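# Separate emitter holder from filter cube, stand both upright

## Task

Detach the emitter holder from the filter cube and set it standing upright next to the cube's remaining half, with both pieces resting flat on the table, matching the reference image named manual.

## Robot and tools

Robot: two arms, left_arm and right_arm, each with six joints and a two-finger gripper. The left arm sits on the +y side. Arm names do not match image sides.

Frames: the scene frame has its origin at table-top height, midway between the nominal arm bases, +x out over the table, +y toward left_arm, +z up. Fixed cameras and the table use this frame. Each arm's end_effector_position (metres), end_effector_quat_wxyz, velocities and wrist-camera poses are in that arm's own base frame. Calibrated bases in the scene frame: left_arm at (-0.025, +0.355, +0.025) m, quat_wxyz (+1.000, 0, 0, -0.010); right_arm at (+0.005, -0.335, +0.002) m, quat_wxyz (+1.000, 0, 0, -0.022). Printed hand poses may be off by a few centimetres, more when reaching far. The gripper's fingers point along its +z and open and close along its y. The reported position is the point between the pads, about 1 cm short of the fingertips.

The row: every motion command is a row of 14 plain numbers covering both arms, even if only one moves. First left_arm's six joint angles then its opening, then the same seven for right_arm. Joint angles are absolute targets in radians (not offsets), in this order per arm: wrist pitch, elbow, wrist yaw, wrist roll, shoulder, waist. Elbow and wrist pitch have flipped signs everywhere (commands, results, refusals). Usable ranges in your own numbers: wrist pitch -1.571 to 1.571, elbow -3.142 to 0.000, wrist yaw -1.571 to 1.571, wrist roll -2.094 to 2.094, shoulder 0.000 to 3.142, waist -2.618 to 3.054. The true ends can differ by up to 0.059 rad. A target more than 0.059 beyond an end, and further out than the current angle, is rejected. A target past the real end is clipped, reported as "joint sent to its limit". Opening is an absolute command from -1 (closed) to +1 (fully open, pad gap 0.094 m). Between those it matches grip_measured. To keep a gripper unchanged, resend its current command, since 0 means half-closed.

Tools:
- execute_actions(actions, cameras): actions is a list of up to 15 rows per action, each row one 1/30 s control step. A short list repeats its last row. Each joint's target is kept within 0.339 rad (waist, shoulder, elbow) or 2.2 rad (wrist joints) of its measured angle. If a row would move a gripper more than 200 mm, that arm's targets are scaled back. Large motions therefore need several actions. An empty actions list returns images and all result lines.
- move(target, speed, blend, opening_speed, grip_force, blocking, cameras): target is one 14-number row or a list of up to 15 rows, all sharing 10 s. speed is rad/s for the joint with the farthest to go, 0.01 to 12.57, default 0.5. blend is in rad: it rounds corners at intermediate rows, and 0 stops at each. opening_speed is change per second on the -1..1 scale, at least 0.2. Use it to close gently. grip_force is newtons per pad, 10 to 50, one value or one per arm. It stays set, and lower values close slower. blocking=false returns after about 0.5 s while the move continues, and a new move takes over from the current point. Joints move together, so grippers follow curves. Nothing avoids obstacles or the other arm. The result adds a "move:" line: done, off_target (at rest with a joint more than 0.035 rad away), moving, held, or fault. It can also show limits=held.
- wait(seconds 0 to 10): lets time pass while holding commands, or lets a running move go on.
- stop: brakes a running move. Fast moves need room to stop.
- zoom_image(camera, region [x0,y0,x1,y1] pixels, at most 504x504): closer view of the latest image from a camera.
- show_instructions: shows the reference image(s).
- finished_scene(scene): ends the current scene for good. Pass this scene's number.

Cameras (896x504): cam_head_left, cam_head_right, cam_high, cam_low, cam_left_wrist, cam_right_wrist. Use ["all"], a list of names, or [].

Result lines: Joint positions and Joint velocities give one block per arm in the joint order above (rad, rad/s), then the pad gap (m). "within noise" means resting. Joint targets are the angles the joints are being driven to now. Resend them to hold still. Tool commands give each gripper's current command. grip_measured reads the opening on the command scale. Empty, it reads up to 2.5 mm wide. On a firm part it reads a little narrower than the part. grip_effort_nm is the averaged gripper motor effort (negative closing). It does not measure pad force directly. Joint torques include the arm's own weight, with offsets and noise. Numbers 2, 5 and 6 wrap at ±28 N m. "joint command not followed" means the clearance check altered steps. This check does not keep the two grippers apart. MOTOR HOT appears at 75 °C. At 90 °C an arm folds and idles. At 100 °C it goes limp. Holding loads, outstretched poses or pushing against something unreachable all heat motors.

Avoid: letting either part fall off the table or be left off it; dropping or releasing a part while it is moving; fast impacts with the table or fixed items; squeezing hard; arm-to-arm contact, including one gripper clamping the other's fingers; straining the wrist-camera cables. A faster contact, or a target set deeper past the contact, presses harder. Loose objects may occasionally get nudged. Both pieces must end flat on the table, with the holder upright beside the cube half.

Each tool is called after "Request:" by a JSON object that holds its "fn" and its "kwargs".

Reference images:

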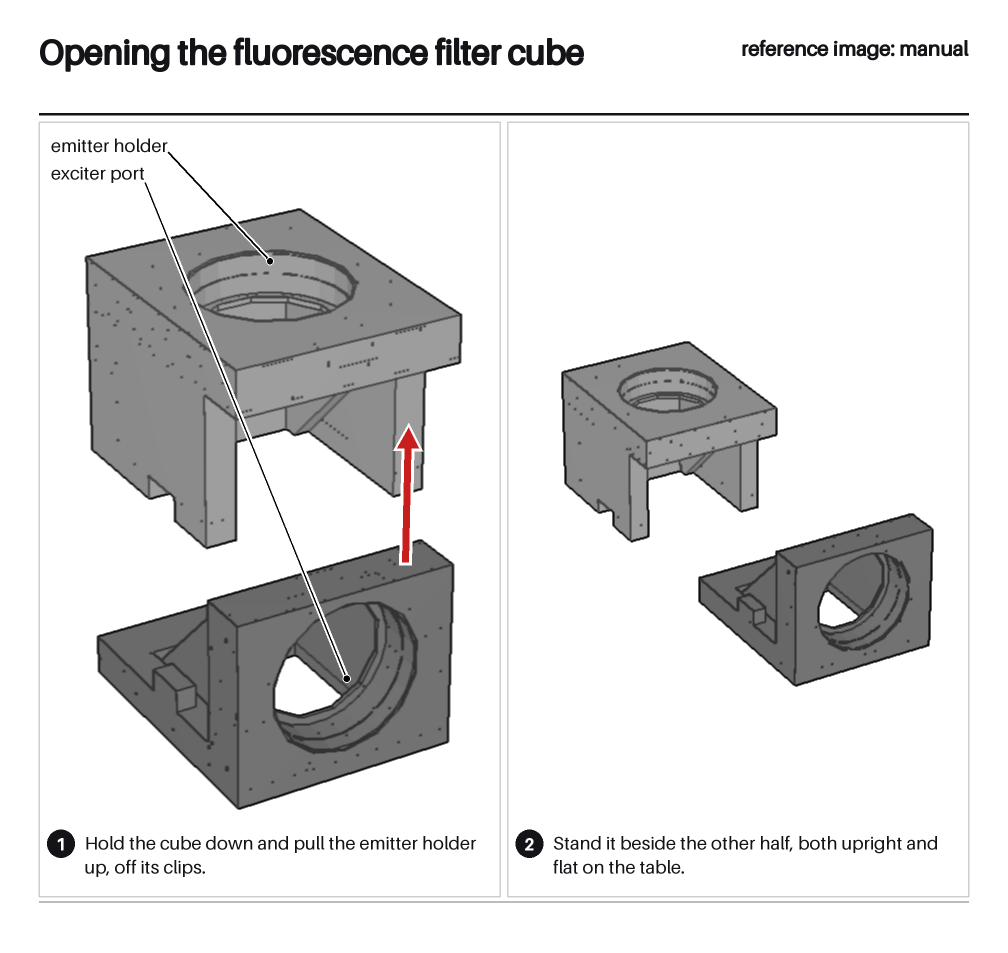

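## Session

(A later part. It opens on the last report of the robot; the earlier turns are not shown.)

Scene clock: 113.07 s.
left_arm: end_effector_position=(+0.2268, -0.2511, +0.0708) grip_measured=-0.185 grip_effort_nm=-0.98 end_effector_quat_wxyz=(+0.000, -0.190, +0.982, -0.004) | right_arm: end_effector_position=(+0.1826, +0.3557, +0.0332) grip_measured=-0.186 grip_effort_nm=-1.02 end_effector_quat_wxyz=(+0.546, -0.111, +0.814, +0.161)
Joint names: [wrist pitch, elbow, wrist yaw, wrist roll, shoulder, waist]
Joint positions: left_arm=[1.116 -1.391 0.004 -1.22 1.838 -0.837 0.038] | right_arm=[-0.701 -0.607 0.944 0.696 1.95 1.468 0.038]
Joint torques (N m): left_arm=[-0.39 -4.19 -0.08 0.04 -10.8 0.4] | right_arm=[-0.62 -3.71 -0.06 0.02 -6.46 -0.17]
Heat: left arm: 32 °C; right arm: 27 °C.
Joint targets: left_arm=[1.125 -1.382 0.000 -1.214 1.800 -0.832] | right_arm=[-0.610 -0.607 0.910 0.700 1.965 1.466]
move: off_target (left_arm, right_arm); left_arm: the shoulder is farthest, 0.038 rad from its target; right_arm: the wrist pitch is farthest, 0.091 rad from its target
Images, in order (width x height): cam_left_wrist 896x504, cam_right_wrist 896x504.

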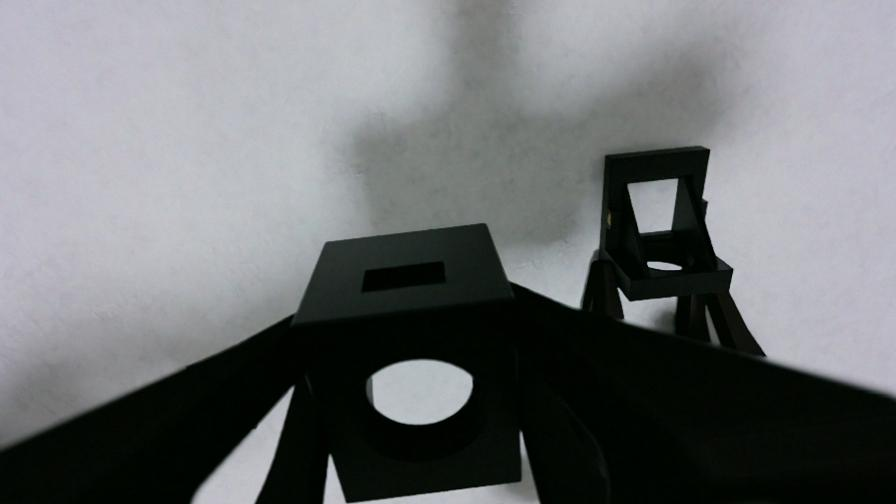

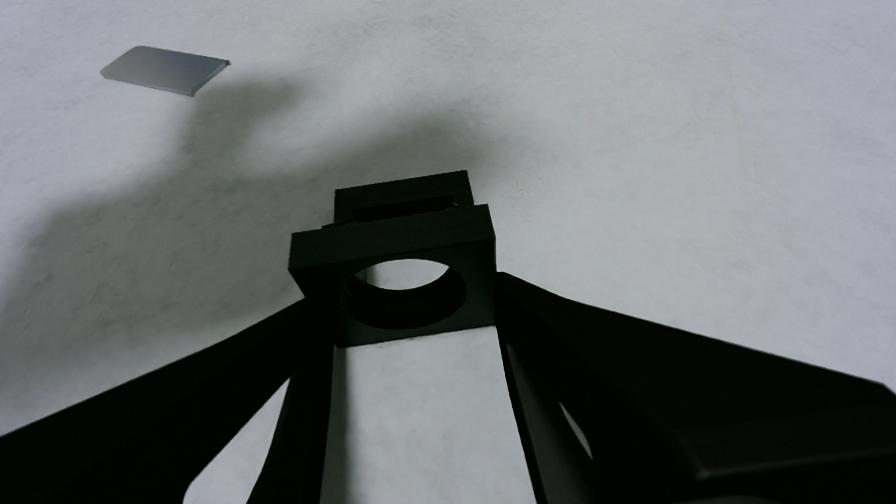

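Request:
{"fn": "move", "kwargs": {"target": [1.125, -1.382, 0, -1.214, 1.80, -0.832, -0.3, -0.53, -0.600, 0.88, 0.70, 1.985, 1.466, -0.3], "speed": 0.08, "cameras": ["cam_right_wrist", "cam_left_wrist"]}}

Scene clock: 115.77 s.
left_arm: end_effector_position=(+0.2268, -0.2511, +0.0708) grip_measured=-0.185 grip_effort_nm=-0.98 end_effector_quat_wxyz=(+0.000, -0.190, +0.982, -0.004) | right_arm: end_effector_position=(+0.1824, +0.3557, +0.0315) grip_measured=-0.186 grip_effort_nm=-1.02 end_effector_quat_wxyz=(+0.543, -0.113, +0.817, +0.158)
Joint names: [wrist pitch, elbow, wrist yaw, wrist roll, shoulder, waist]
Joint positions: left_arm=[1.116 -1.391 0.004 -1.22 1.838 -0.837 0.038] | right_arm=[-0.68 -0.613 0.941 0.703 1.95 1.468 0.038]
Joint torques (N m): left_arm=[-0.41 -4.19 -0.06 0.04 -10.71 0.42] | right_arm=[-0.08 -2.58 -0.38 -0.02 -4.93 -0.21]
Heat: left arm: 32 °C; right arm: 26 °C.
Joint targets: left_arm=[1.125 -1.382 0.000 -1.214 1.800 -0.832] | right_arm=[-0.530 -0.600 0.880 0.700 1.985 1.466]
move: off_target (left_arm, right_arm); left_arm: the shoulder is farthest, 0.038 rad from its target; right_arm: the wrist pitch is farthest, 0.150 rad from its target
Images, in order (width x height): cam_left_wrist 896x504, cam_right_wrist 896x504.

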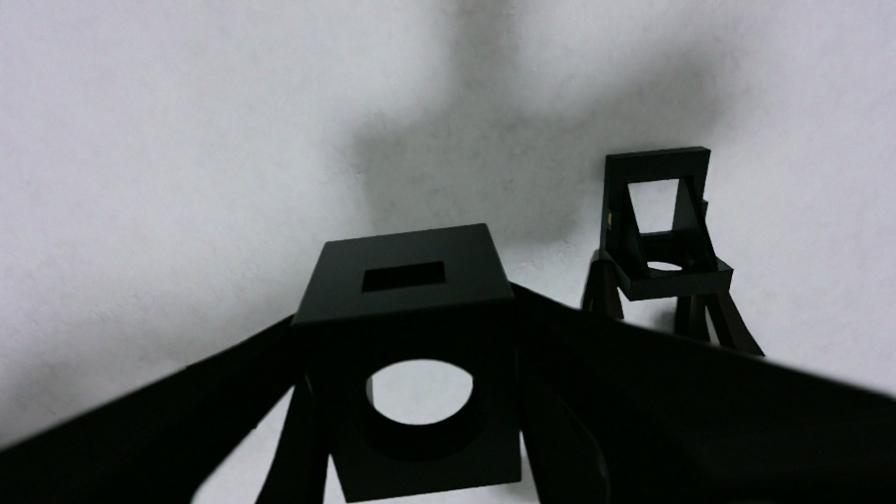

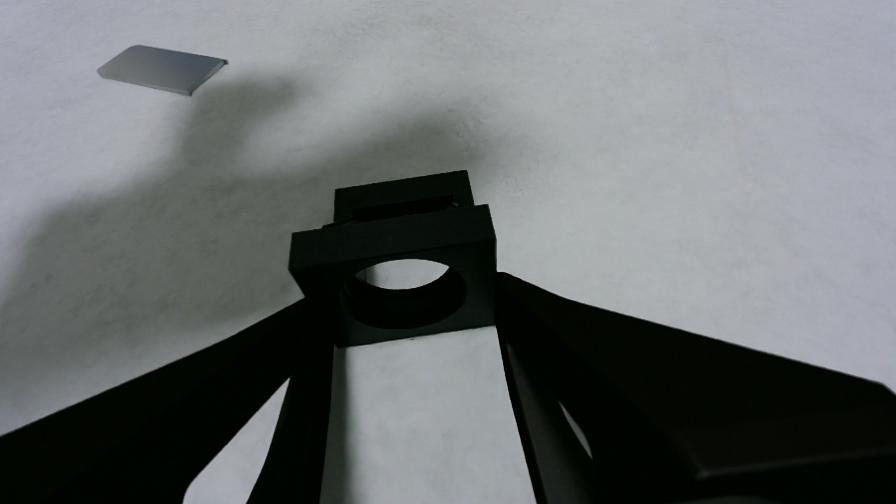

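Request:
{"fn": "move", "kwargs": {"target": [1.125, -1.382, 0, -1.214, 1.80, -0.832, -0.3, -0.63, -0.609, 0.918, 0.70, 1.957, 1.466, 0.3], "speed": 0.15, "opening_speed": 0.6, "cameras": ["cam_right_wrist"]}}

Scene clock: 120.37 s.
left_arm: end_effector_position=(+0.2268, -0.2511, +0.0708) grip_measured=-0.185 grip_effort_nm=-0.98 end_effector_quat_wxyz=(+0.000, -0.190, +0.982, -0.004) | right_arm: end_effector_position=(+0.1823, +0.3575, +0.0332) grip_measured=+0.297 grip_effort_nm=0.16 end_effector_quat_wxyz=(+0.545, -0.116, +0.815, +0.160)
Joint names: [wrist pitch, elbow, wrist yaw, wrist roll, shoulder, waist]
Joint positions: left_arm=[1.116 -1.391 0.004 -1.22 1.838 -0.837 0.038] | right_arm=[-0.694 -0.613 0.939 0.689 1.95 1.468 0.061]
Joint torques (N m): left_arm=[-0.39 -4.18 -0.07 0.06 -10.76 0.4] | right_arm=[-0.87 -3.41 0.1 0.1 -7.15 -0.21]
Heat: left arm: 32 °C; right arm: 26 °C.
Joint targets: left_arm=[1.125 -1.382 0.000 -1.214 1.800 -0.832] | right_arm=[-0.630 -0.609 0.918 0.700 1.957 1.466]
move: off_target (left_arm, right_arm); left_arm: the shoulder is farthest, 0.038 rad from its target; right_arm: the wrist pitch is farthest, 0.064 rad from its target
Images, in order (width x height): cam_right_wrist 896x504.

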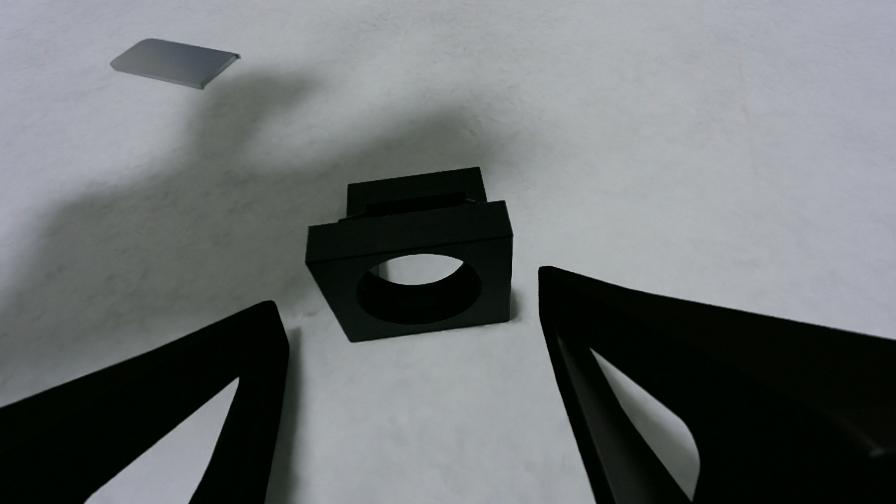

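Request:
{"fn": "move", "kwargs": {"target": [[1.01, -1.31, 0, -1.214, 1.87, -0.832, -0.3, -0.43, -0.613, 1.03, 0.88, 1.827, 1.585, 0.3], [0.905, -1.241, 0, -1.214, 1.925, -0.832, -0.3, -0.16, -0.615, 1.115, 1.07, 1.715, 1.715, 0.3]], "speed": 0.4, "blend": 0.1, "cameras": ["cam_right_wrist", "cam_left_wrist", "cam_head_right"]}}

Scene clock: 122.93 s.
left_arm: end_effector_position=(+0.2247, -0.2487, +0.0139) grip_measured=-0.185 grip_effort_nm=-0.98 end_effector_quat_wxyz=(-0.004, -0.190, +0.982, +0.003) | right_arm: end_effector_position=(+0.1133, +0.3332, +0.0571) grip_measured=+0.297 grip_effort_nm=0.15 end_effector_quat_wxyz=(+0.530, -0.112, +0.824, +0.167)
Joint names: [wrist pitch, elbow, wrist yaw, wrist roll, shoulder, waist]
Joint positions: left_arm=[0.92 -1.248 0.004 -1.22 1.91 -0.837 0.038] | right_arm=[-0.179 -0.613 1.079 1.058 1.74 1.709 0.061]
Joint torques (N m): left_arm=[-0.59 -4 -0.07 0.04 -7.02 0.44] | right_arm=[-0.93 -4.68 0.89 0.09 -8.59 0.46]
Heat: left arm: 32 °C; right arm: 26 °C.
Joint targets: left_arm=[0.905 -1.241 0.000 -1.214 1.925 -0.832] | right_arm=[-0.160 -0.615 1.115 1.070 1.715 1.715]
move: off_target (right_arm); right_arm: the wrist yaw is farthest, 0.036 rad from its target
Images, in order (width x height): cam_head_right 896x504, cam_left_wrist 896x504, cam_right_wrist 896x504.

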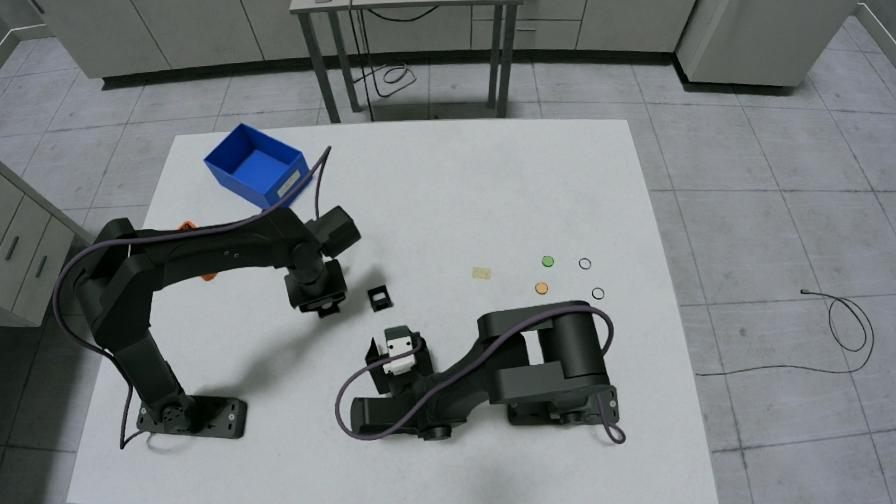

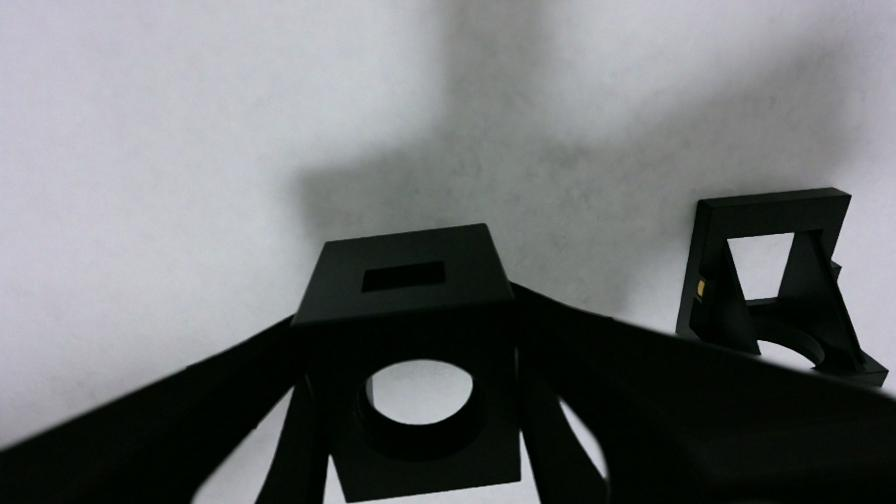

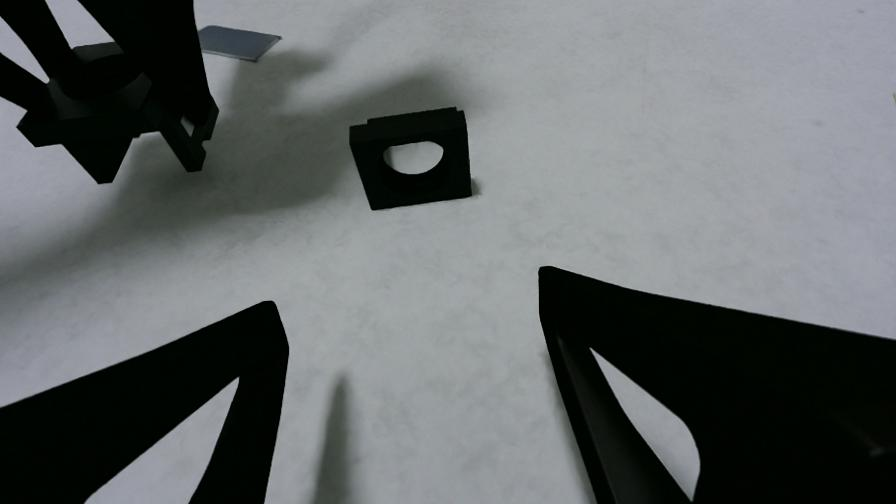

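Request:
{"fn": "move", "kwargs": {"target": [0.852, -1.220, 0, -1.214, 1.943, -0.832, -0.3, -0.16, -0.615, 1.115, 1.07, 1.715, 1.715, 0.3], "speed": 0.08, "cameras": ["cam_right_wrist"]}}

Request:
{"fn": "zoom_image", "kwargs": {"camera": "cam_right_wrist", "region": [0, 20, 320, 240]}}

Scene clock: 124.47 s.
left_arm: end_effector_position=(+0.2276, -0.2520, +0.0045) grip_measured=-0.185 grip_effort_nm=-0.98 end_effector_quat_wxyz=(+0.000, -0.190, +0.982, -0.004) | right_arm: end_effector_position=(+0.1133, +0.3331, +0.0571) grip_measured=+0.297 grip_effort_nm=0.15 end_effector_quat_wxyz=(+0.530, -0.112, +0.824, +0.167)
Joint names: [wrist pitch, elbow, wrist yaw, wrist roll, shoulder, waist]
Joint positions: left_arm=[0.867 -1.228 0.004 -1.22 1.925 -0.837 0.038] | right_arm=[-0.178 -0.613 1.079 1.058 1.74 1.709 0.061]
Joint torques (N m): left_arm=[-0.62 -3.85 -0.07 0.04 -6.97 0.44] | right_arm=[-0.95 -4.62 0.87 0.11 -8.58 0.46]
Heat: left arm: 31 °C; right arm: 26 °C.
Joint targets: left_arm=[0.852 -1.220 0.000 -1.214 1.943 -0.832] | right_arm=[-0.160 -0.615 1.115 1.070 1.715 1.715]
move: off_target (right_arm); right_arm: the wrist yaw is farthest, 0.036 rad from its target
Images, in order (width x height): cam_right_wrist 896x504.

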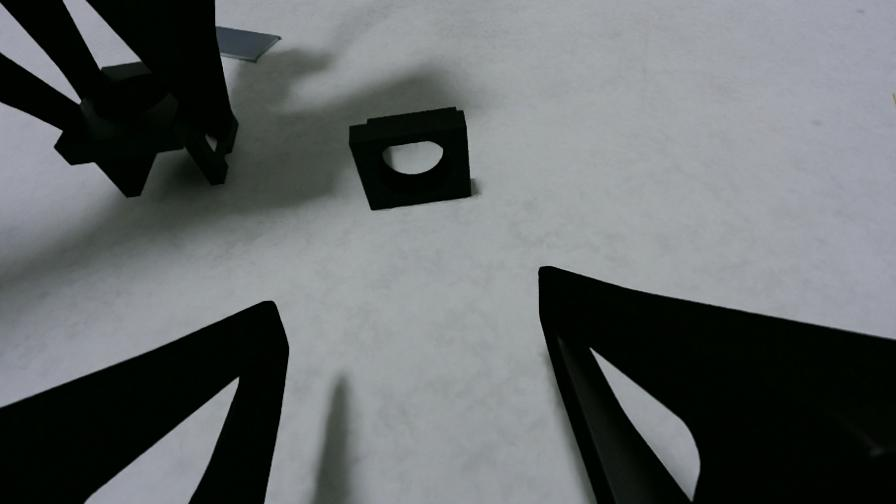

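Scaled by 1.575 from the camera's 896x504 image, which has a finer 1280x720 frame.

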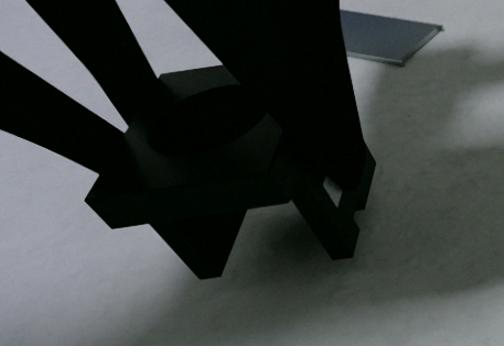

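Request:
{"fn": "move", "kwargs": {"target": [[0.834, -1.210, 0, -1.214, 1.951, -0.832, -0.3, -0.16, -0.615, 1.115, 1.07, 1.715, 1.715, 0.3]], "speed": 0.04, "cameras": ["cam_right_wrist"]}}

Request:
{"fn": "zoom_image", "kwargs": {"camera": "cam_right_wrist", "region": [0, 20, 320, 240]}}

Scene clock: 125.77 s.
left_arm: end_effector_position=(+0.2274, -0.2518, -0.0005) grip_measured=-0.185 grip_effort_nm=-0.98 end_effector_quat_wxyz=(+0.000, -0.190, +0.982, -0.004) | right_arm: end_effector_position=(+0.1133, +0.3331, +0.0571) grip_measured=+0.297 grip_effort_nm=0.15 end_effector_quat_wxyz=(+0.530, -0.112, +0.824, +0.167)
Joint names: [wrist pitch, elbow, wrist yaw, wrist roll, shoulder, waist]
Joint positions: left_arm=[0.849 -1.218 0.004 -1.22 1.933 -0.837 0.038] | right_arm=[-0.178 -0.613 1.079 1.058 1.74 1.709 0.061]
Joint torques (N m): left_arm=[-0.67 -3.82 -0.08 0.04 -6.99 0.4] | right_arm=[-0.95 -4.63 0.87 0.1 -8.55 0.47]
Heat: left arm: 31 °C; right arm: 26 °C.
Joint targets: left_arm=[0.834 -1.210 0.000 -1.214 1.951 -0.832] | right_arm=[-0.160 -0.615 1.115 1.070 1.715 1.715]
move: off_target (right_arm); right_arm: the wrist yaw is farthest, 0.036 rad from its target
Images, in order (width x height): cam_right_wrist 896x504.

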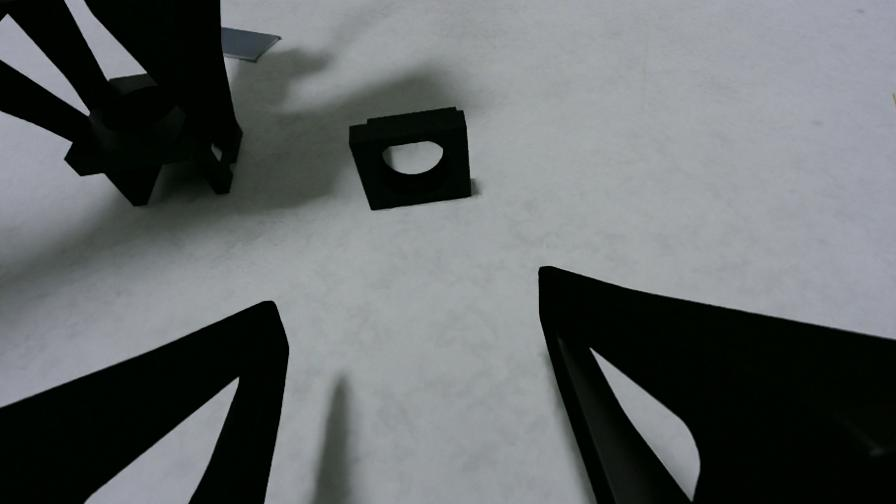

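Scaled by 1.575 from the camera's 896x504 image, which has a finer 1280x720 frame.

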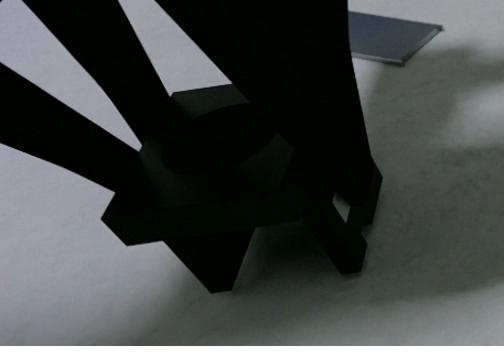

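Request:
{"fn": "move", "kwargs": {"target": [[0.816, -1.200, 0, -1.214, 1.959, -0.832, -0.3, -0.16, -0.615, 1.115, 1.07, 1.715, 1.715, 0.3]], "speed": 0.04, "cameras": ["cam_right_wrist"]}}

Request:
{"fn": "zoom_image", "kwargs": {"camera": "cam_right_wrist", "region": [0, 20, 320, 240]}}

Scene clock: 126.87 s.
left_arm: end_effector_position=(+0.2276, -0.2521, -0.0038) grip_measured=-0.185 grip_effort_nm=-0.98 end_effector_quat_wxyz=(+0.000, -0.190, +0.982, -0.005) | right_arm: end_effector_position=(+0.1133, +0.3331, +0.0571) grip_measured=+0.297 grip_effort_nm=0.15 end_effector_quat_wxyz=(+0.530, -0.112, +0.824, +0.167)
Joint names: [wrist pitch, elbow, wrist yaw, wrist roll, shoulder, waist]
Joint positions: left_arm=[0.835 -1.21 0.005 -1.219 1.938 -0.837 0.038] | right_arm=[-0.178 -0.613 1.079 1.058 1.74 1.709 0.061]
Joint torques (N m): left_arm=[-0.7 -3.62 -0.07 0.05 -6.76 0.49] | right_arm=[-0.96 -4.68 0.88 0.11 -8.57 0.5]
Heat: left arm: 31 °C; right arm: 26 °C.
Joint targets: left_arm=[0.816 -1.200 0.000 -1.214 1.959 -0.832] | right_arm=[-0.160 -0.615 1.115 1.070 1.715 1.715]
move: off_target (right_arm); right_arm: the wrist yaw is farthest, 0.036 rad from its target
Images, in order (width x height): cam_right_wrist 896x504.

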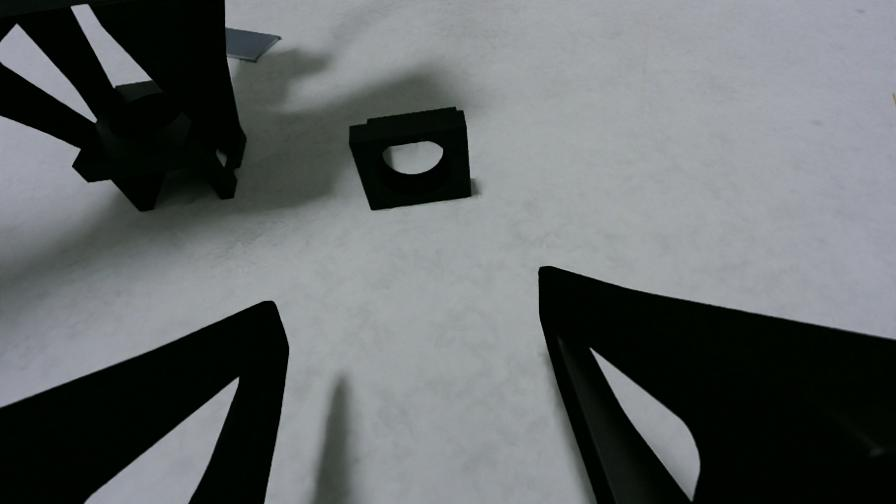

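Scaled by 1.575 from the camera's 896x504 image, which has a finer 1280x720 frame.

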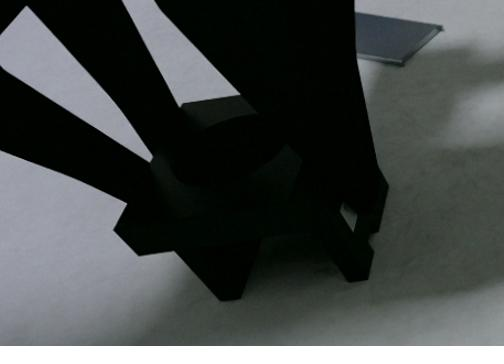

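Request:
{"fn": "move", "kwargs": {"target": [[0.805, -1.194, 0, -1.214, 1.966, -0.832, -0.3, -0.16, -0.615, 1.115, 1.07, 1.715, 1.715, 0.3]], "speed": 0.03, "cameras": ["cam_right_wrist"]}}

Request:
{"fn": "zoom_image", "kwargs": {"camera": "cam_right_wrist", "region": [40, 70, 280, 240]}}

Scene clock: 127.93 s.
left_arm: end_effector_position=(+0.2276, -0.2520, -0.0040) grip_measured=-0.185 grip_effort_nm=-0.97 end_effector_quat_wxyz=(+0.000, -0.190, +0.982, -0.005) | right_arm: end_effector_position=(+0.1133, +0.3331, +0.0571) grip_measured=+0.297 grip_effort_nm=0.15 end_effector_quat_wxyz=(+0.530, -0.112, +0.824, +0.167)
Joint names: [wrist pitch, elbow, wrist yaw, wrist roll, shoulder, waist]
Joint positions: left_arm=[0.833 -1.209 0.005 -1.219 1.938 -0.837 0.038] | right_arm=[-0.178 -0.613 1.079 1.058 1.74 1.709 0.061]
Joint torques (N m): left_arm=[-0.8 -3.26 -0.07 0.05 -6.31 0.43] | right_arm=[-0.95 -4.67 0.87 0.1 -8.59 0.47]
Heat: left arm: 31 °C; right arm: 26 °C.
Joint targets: left_arm=[0.805 -1.194 0.000 -1.214 1.966 -0.832] | right_arm=[-0.160 -0.615 1.115 1.070 1.715 1.715]
move: off_target (right_arm); right_arm: the wrist yaw is farthest, 0.036 rad from its target
Images, in order (width x height): cam_right_wrist 896x504.

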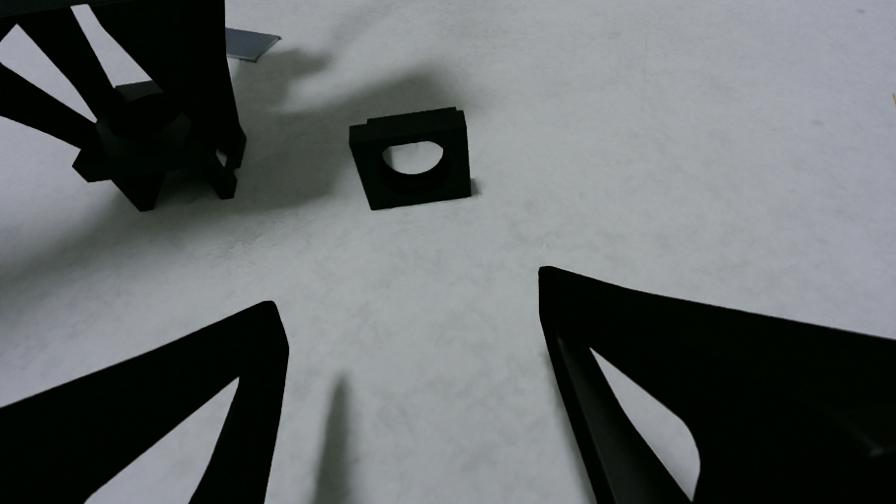

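Scaled by 2.100 from the camera's 896x504 image, which has a finer 1280x720 frame.

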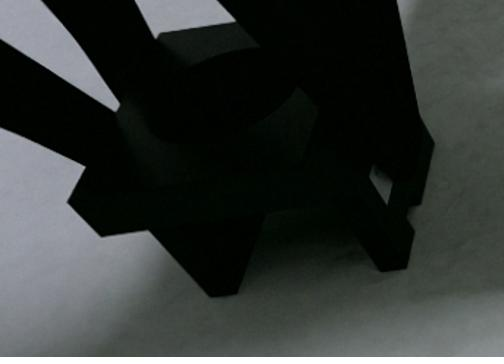

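Contact (no descent, torque drop). Release slowly and lift.

Request:
{"fn": "move", "kwargs": {"target": [0.805, -1.196, 0, -1.214, 1.962, -0.832, 0.2, -0.16, -0.615, 1.115, 1.07, 1.715, 1.715, 0.3], "speed": 0.1, "opening_speed": 0.4, "cameras": ["cam_right_wrist", "cam_left_wrist"]}}

Scene clock: 129.67 s.
left_arm: end_effector_position=(+0.2288, -0.2534, -0.0054) grip_measured=+0.198 grip_effort_nm=0.14 end_effector_quat_wxyz=(+0.002, -0.190, +0.982, -0.008) | right_arm: end_effector_position=(+0.1133, +0.3331, +0.0571) grip_measured=+0.297 grip_effort_nm=0.15 end_effector_quat_wxyz=(+0.530, -0.112, +0.824, +0.167)
Joint names: [wrist pitch, elbow, wrist yaw, wrist roll, shoulder, waist]
Joint positions: left_arm=[0.82 -1.206 0.005 -1.219 1.941 -0.837 0.056] | right_arm=[-0.178 -0.613 1.079 1.058 1.74 1.709 0.061]
Joint torques (N m): left_arm=[-0.67 -3.62 -0.08 0.03 -6.83 0.46] | right_arm=[-0.95 -4.64 0.87 0.1 -8.57 0.46]
Heat: left arm: 30 °C; right arm: 26 °C.
Joint targets: left_arm=[0.805 -1.196 0.000 -1.214 1.962 -0.832] | right_arm=[-0.160 -0.615 1.115 1.070 1.715 1.715]
move: off_target (right_arm); right_arm: the wrist yaw is farthest, 0.036 rad from its target
Images, in order (width x height): cam_left_wrist 896x504, cam_right_wrist 896x504.

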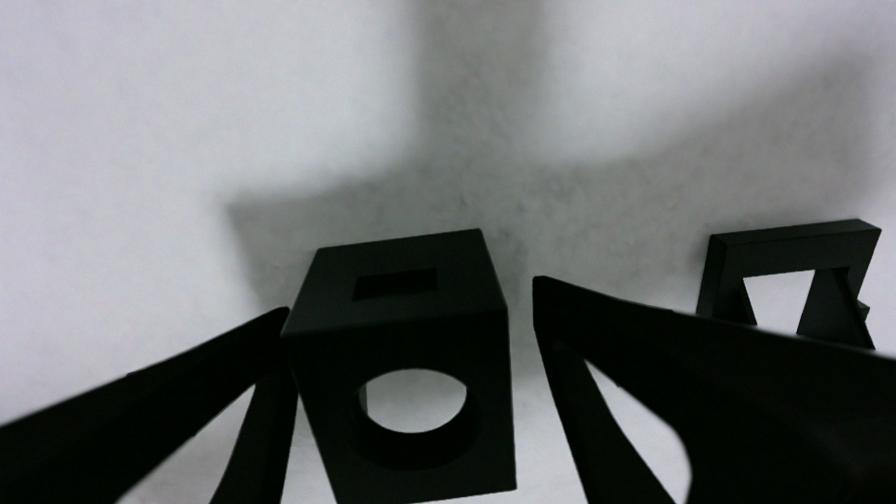

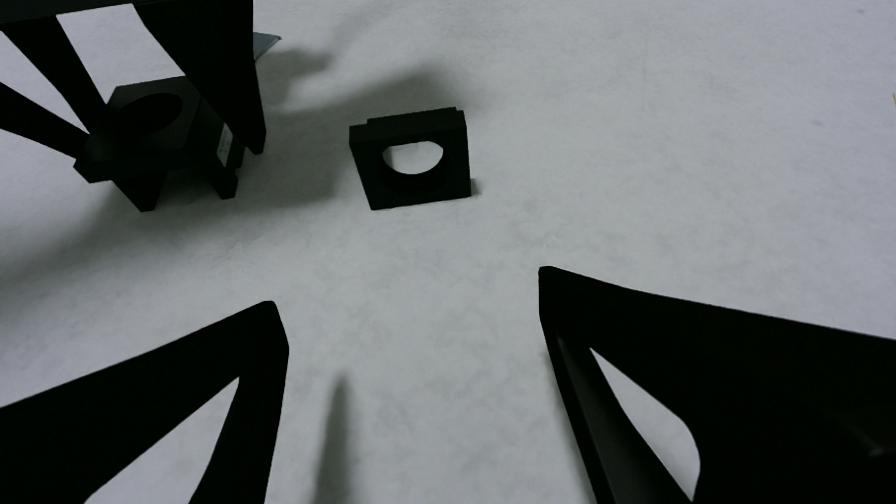

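Request:
{"fn": "move", "kwargs": {"target": [[0.82, -1.206, 0, -1.214, 1.945, -0.832, 0.45, -0.16, -0.615, 1.115, 1.07, 1.715, 1.715, 0.3], [0.93, -1.262, 0, -1.214, 1.88, -0.832, 0.45, -0.16, -0.615, 1.115, 1.07, 1.715, 1.715, 0.3], [1.125, -1.40, 0, -1.214, 1.80, -0.832, 0.45, -0.16, -0.615, 1.115, 1.07, 1.715, 1.715, 0.3]], "speed": [0.1, 0.2, 0.4], "blend": [0, 0.05, 0], "opening_speed": 0.8, "cameras": ["cam_right_wrist", "cam_left_wrist"]}}

Scene clock: 132.57 s.
left_arm: end_effector_position=(+0.2261, -0.2504, +0.0718) grip_measured=+0.448 grip_effort_nm=0.14 end_effector_quat_wxyz=(+0.002, -0.190, +0.982, -0.007) | right_arm: end_effector_position=(+0.1133, +0.3331, +0.0571) grip_measured=+0.297 grip_effort_nm=0.15 end_effector_quat_wxyz=(+0.530, -0.112, +0.824, +0.167)
Joint names: [wrist pitch, elbow, wrist yaw, wrist roll, shoulder, waist]
Joint positions: left_arm=[1.11 -1.381 0.005 -1.219 1.827 -0.837 0.068] | right_arm=[-0.178 -0.613 1.079 1.058 1.74 1.709 0.061]
Joint torques (N m): left_arm=[-0.37 -6.42 -0.07 0.05 -9.8 0.43] | right_arm=[-0.94 -4.63 0.9 0.11 -8.54 0.49]
Heat: left arm: 30 °C; right arm: 26 °C.
Joint targets: left_arm=[1.125 -1.400 0.000 -1.214 1.800 -0.832] | right_arm=[-0.160 -0.615 1.115 1.070 1.715 1.715]
move: off_target (right_arm); right_arm: the wrist yaw is farthest, 0.036 rad from its target
Images, in order (width x height): cam_left_wrist 896x504, cam_right_wrist 896x504.

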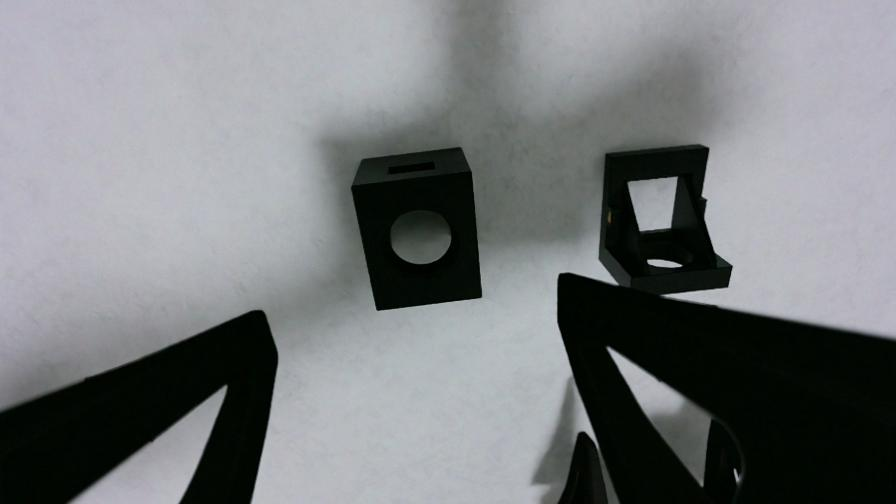

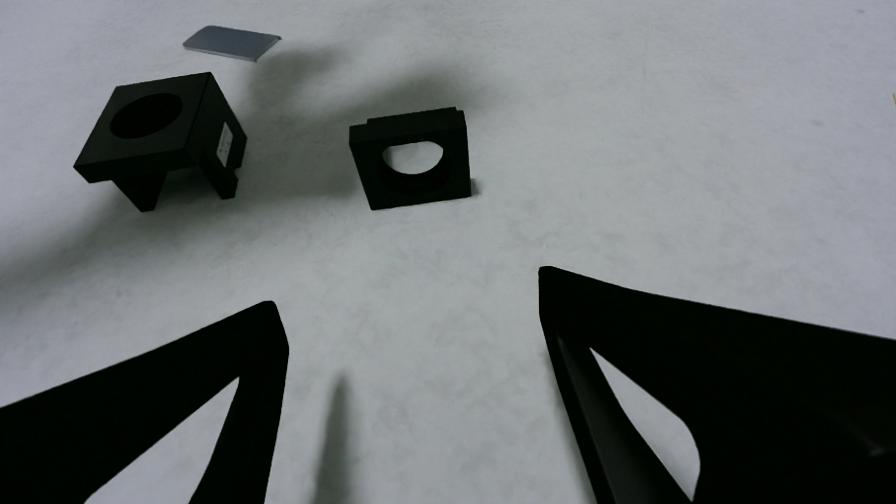

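Both halves stand upright and flat.

Request:
{"fn": "finished_scene", "kwargs": {"scene": 2}}

The scene is finished: the task was done.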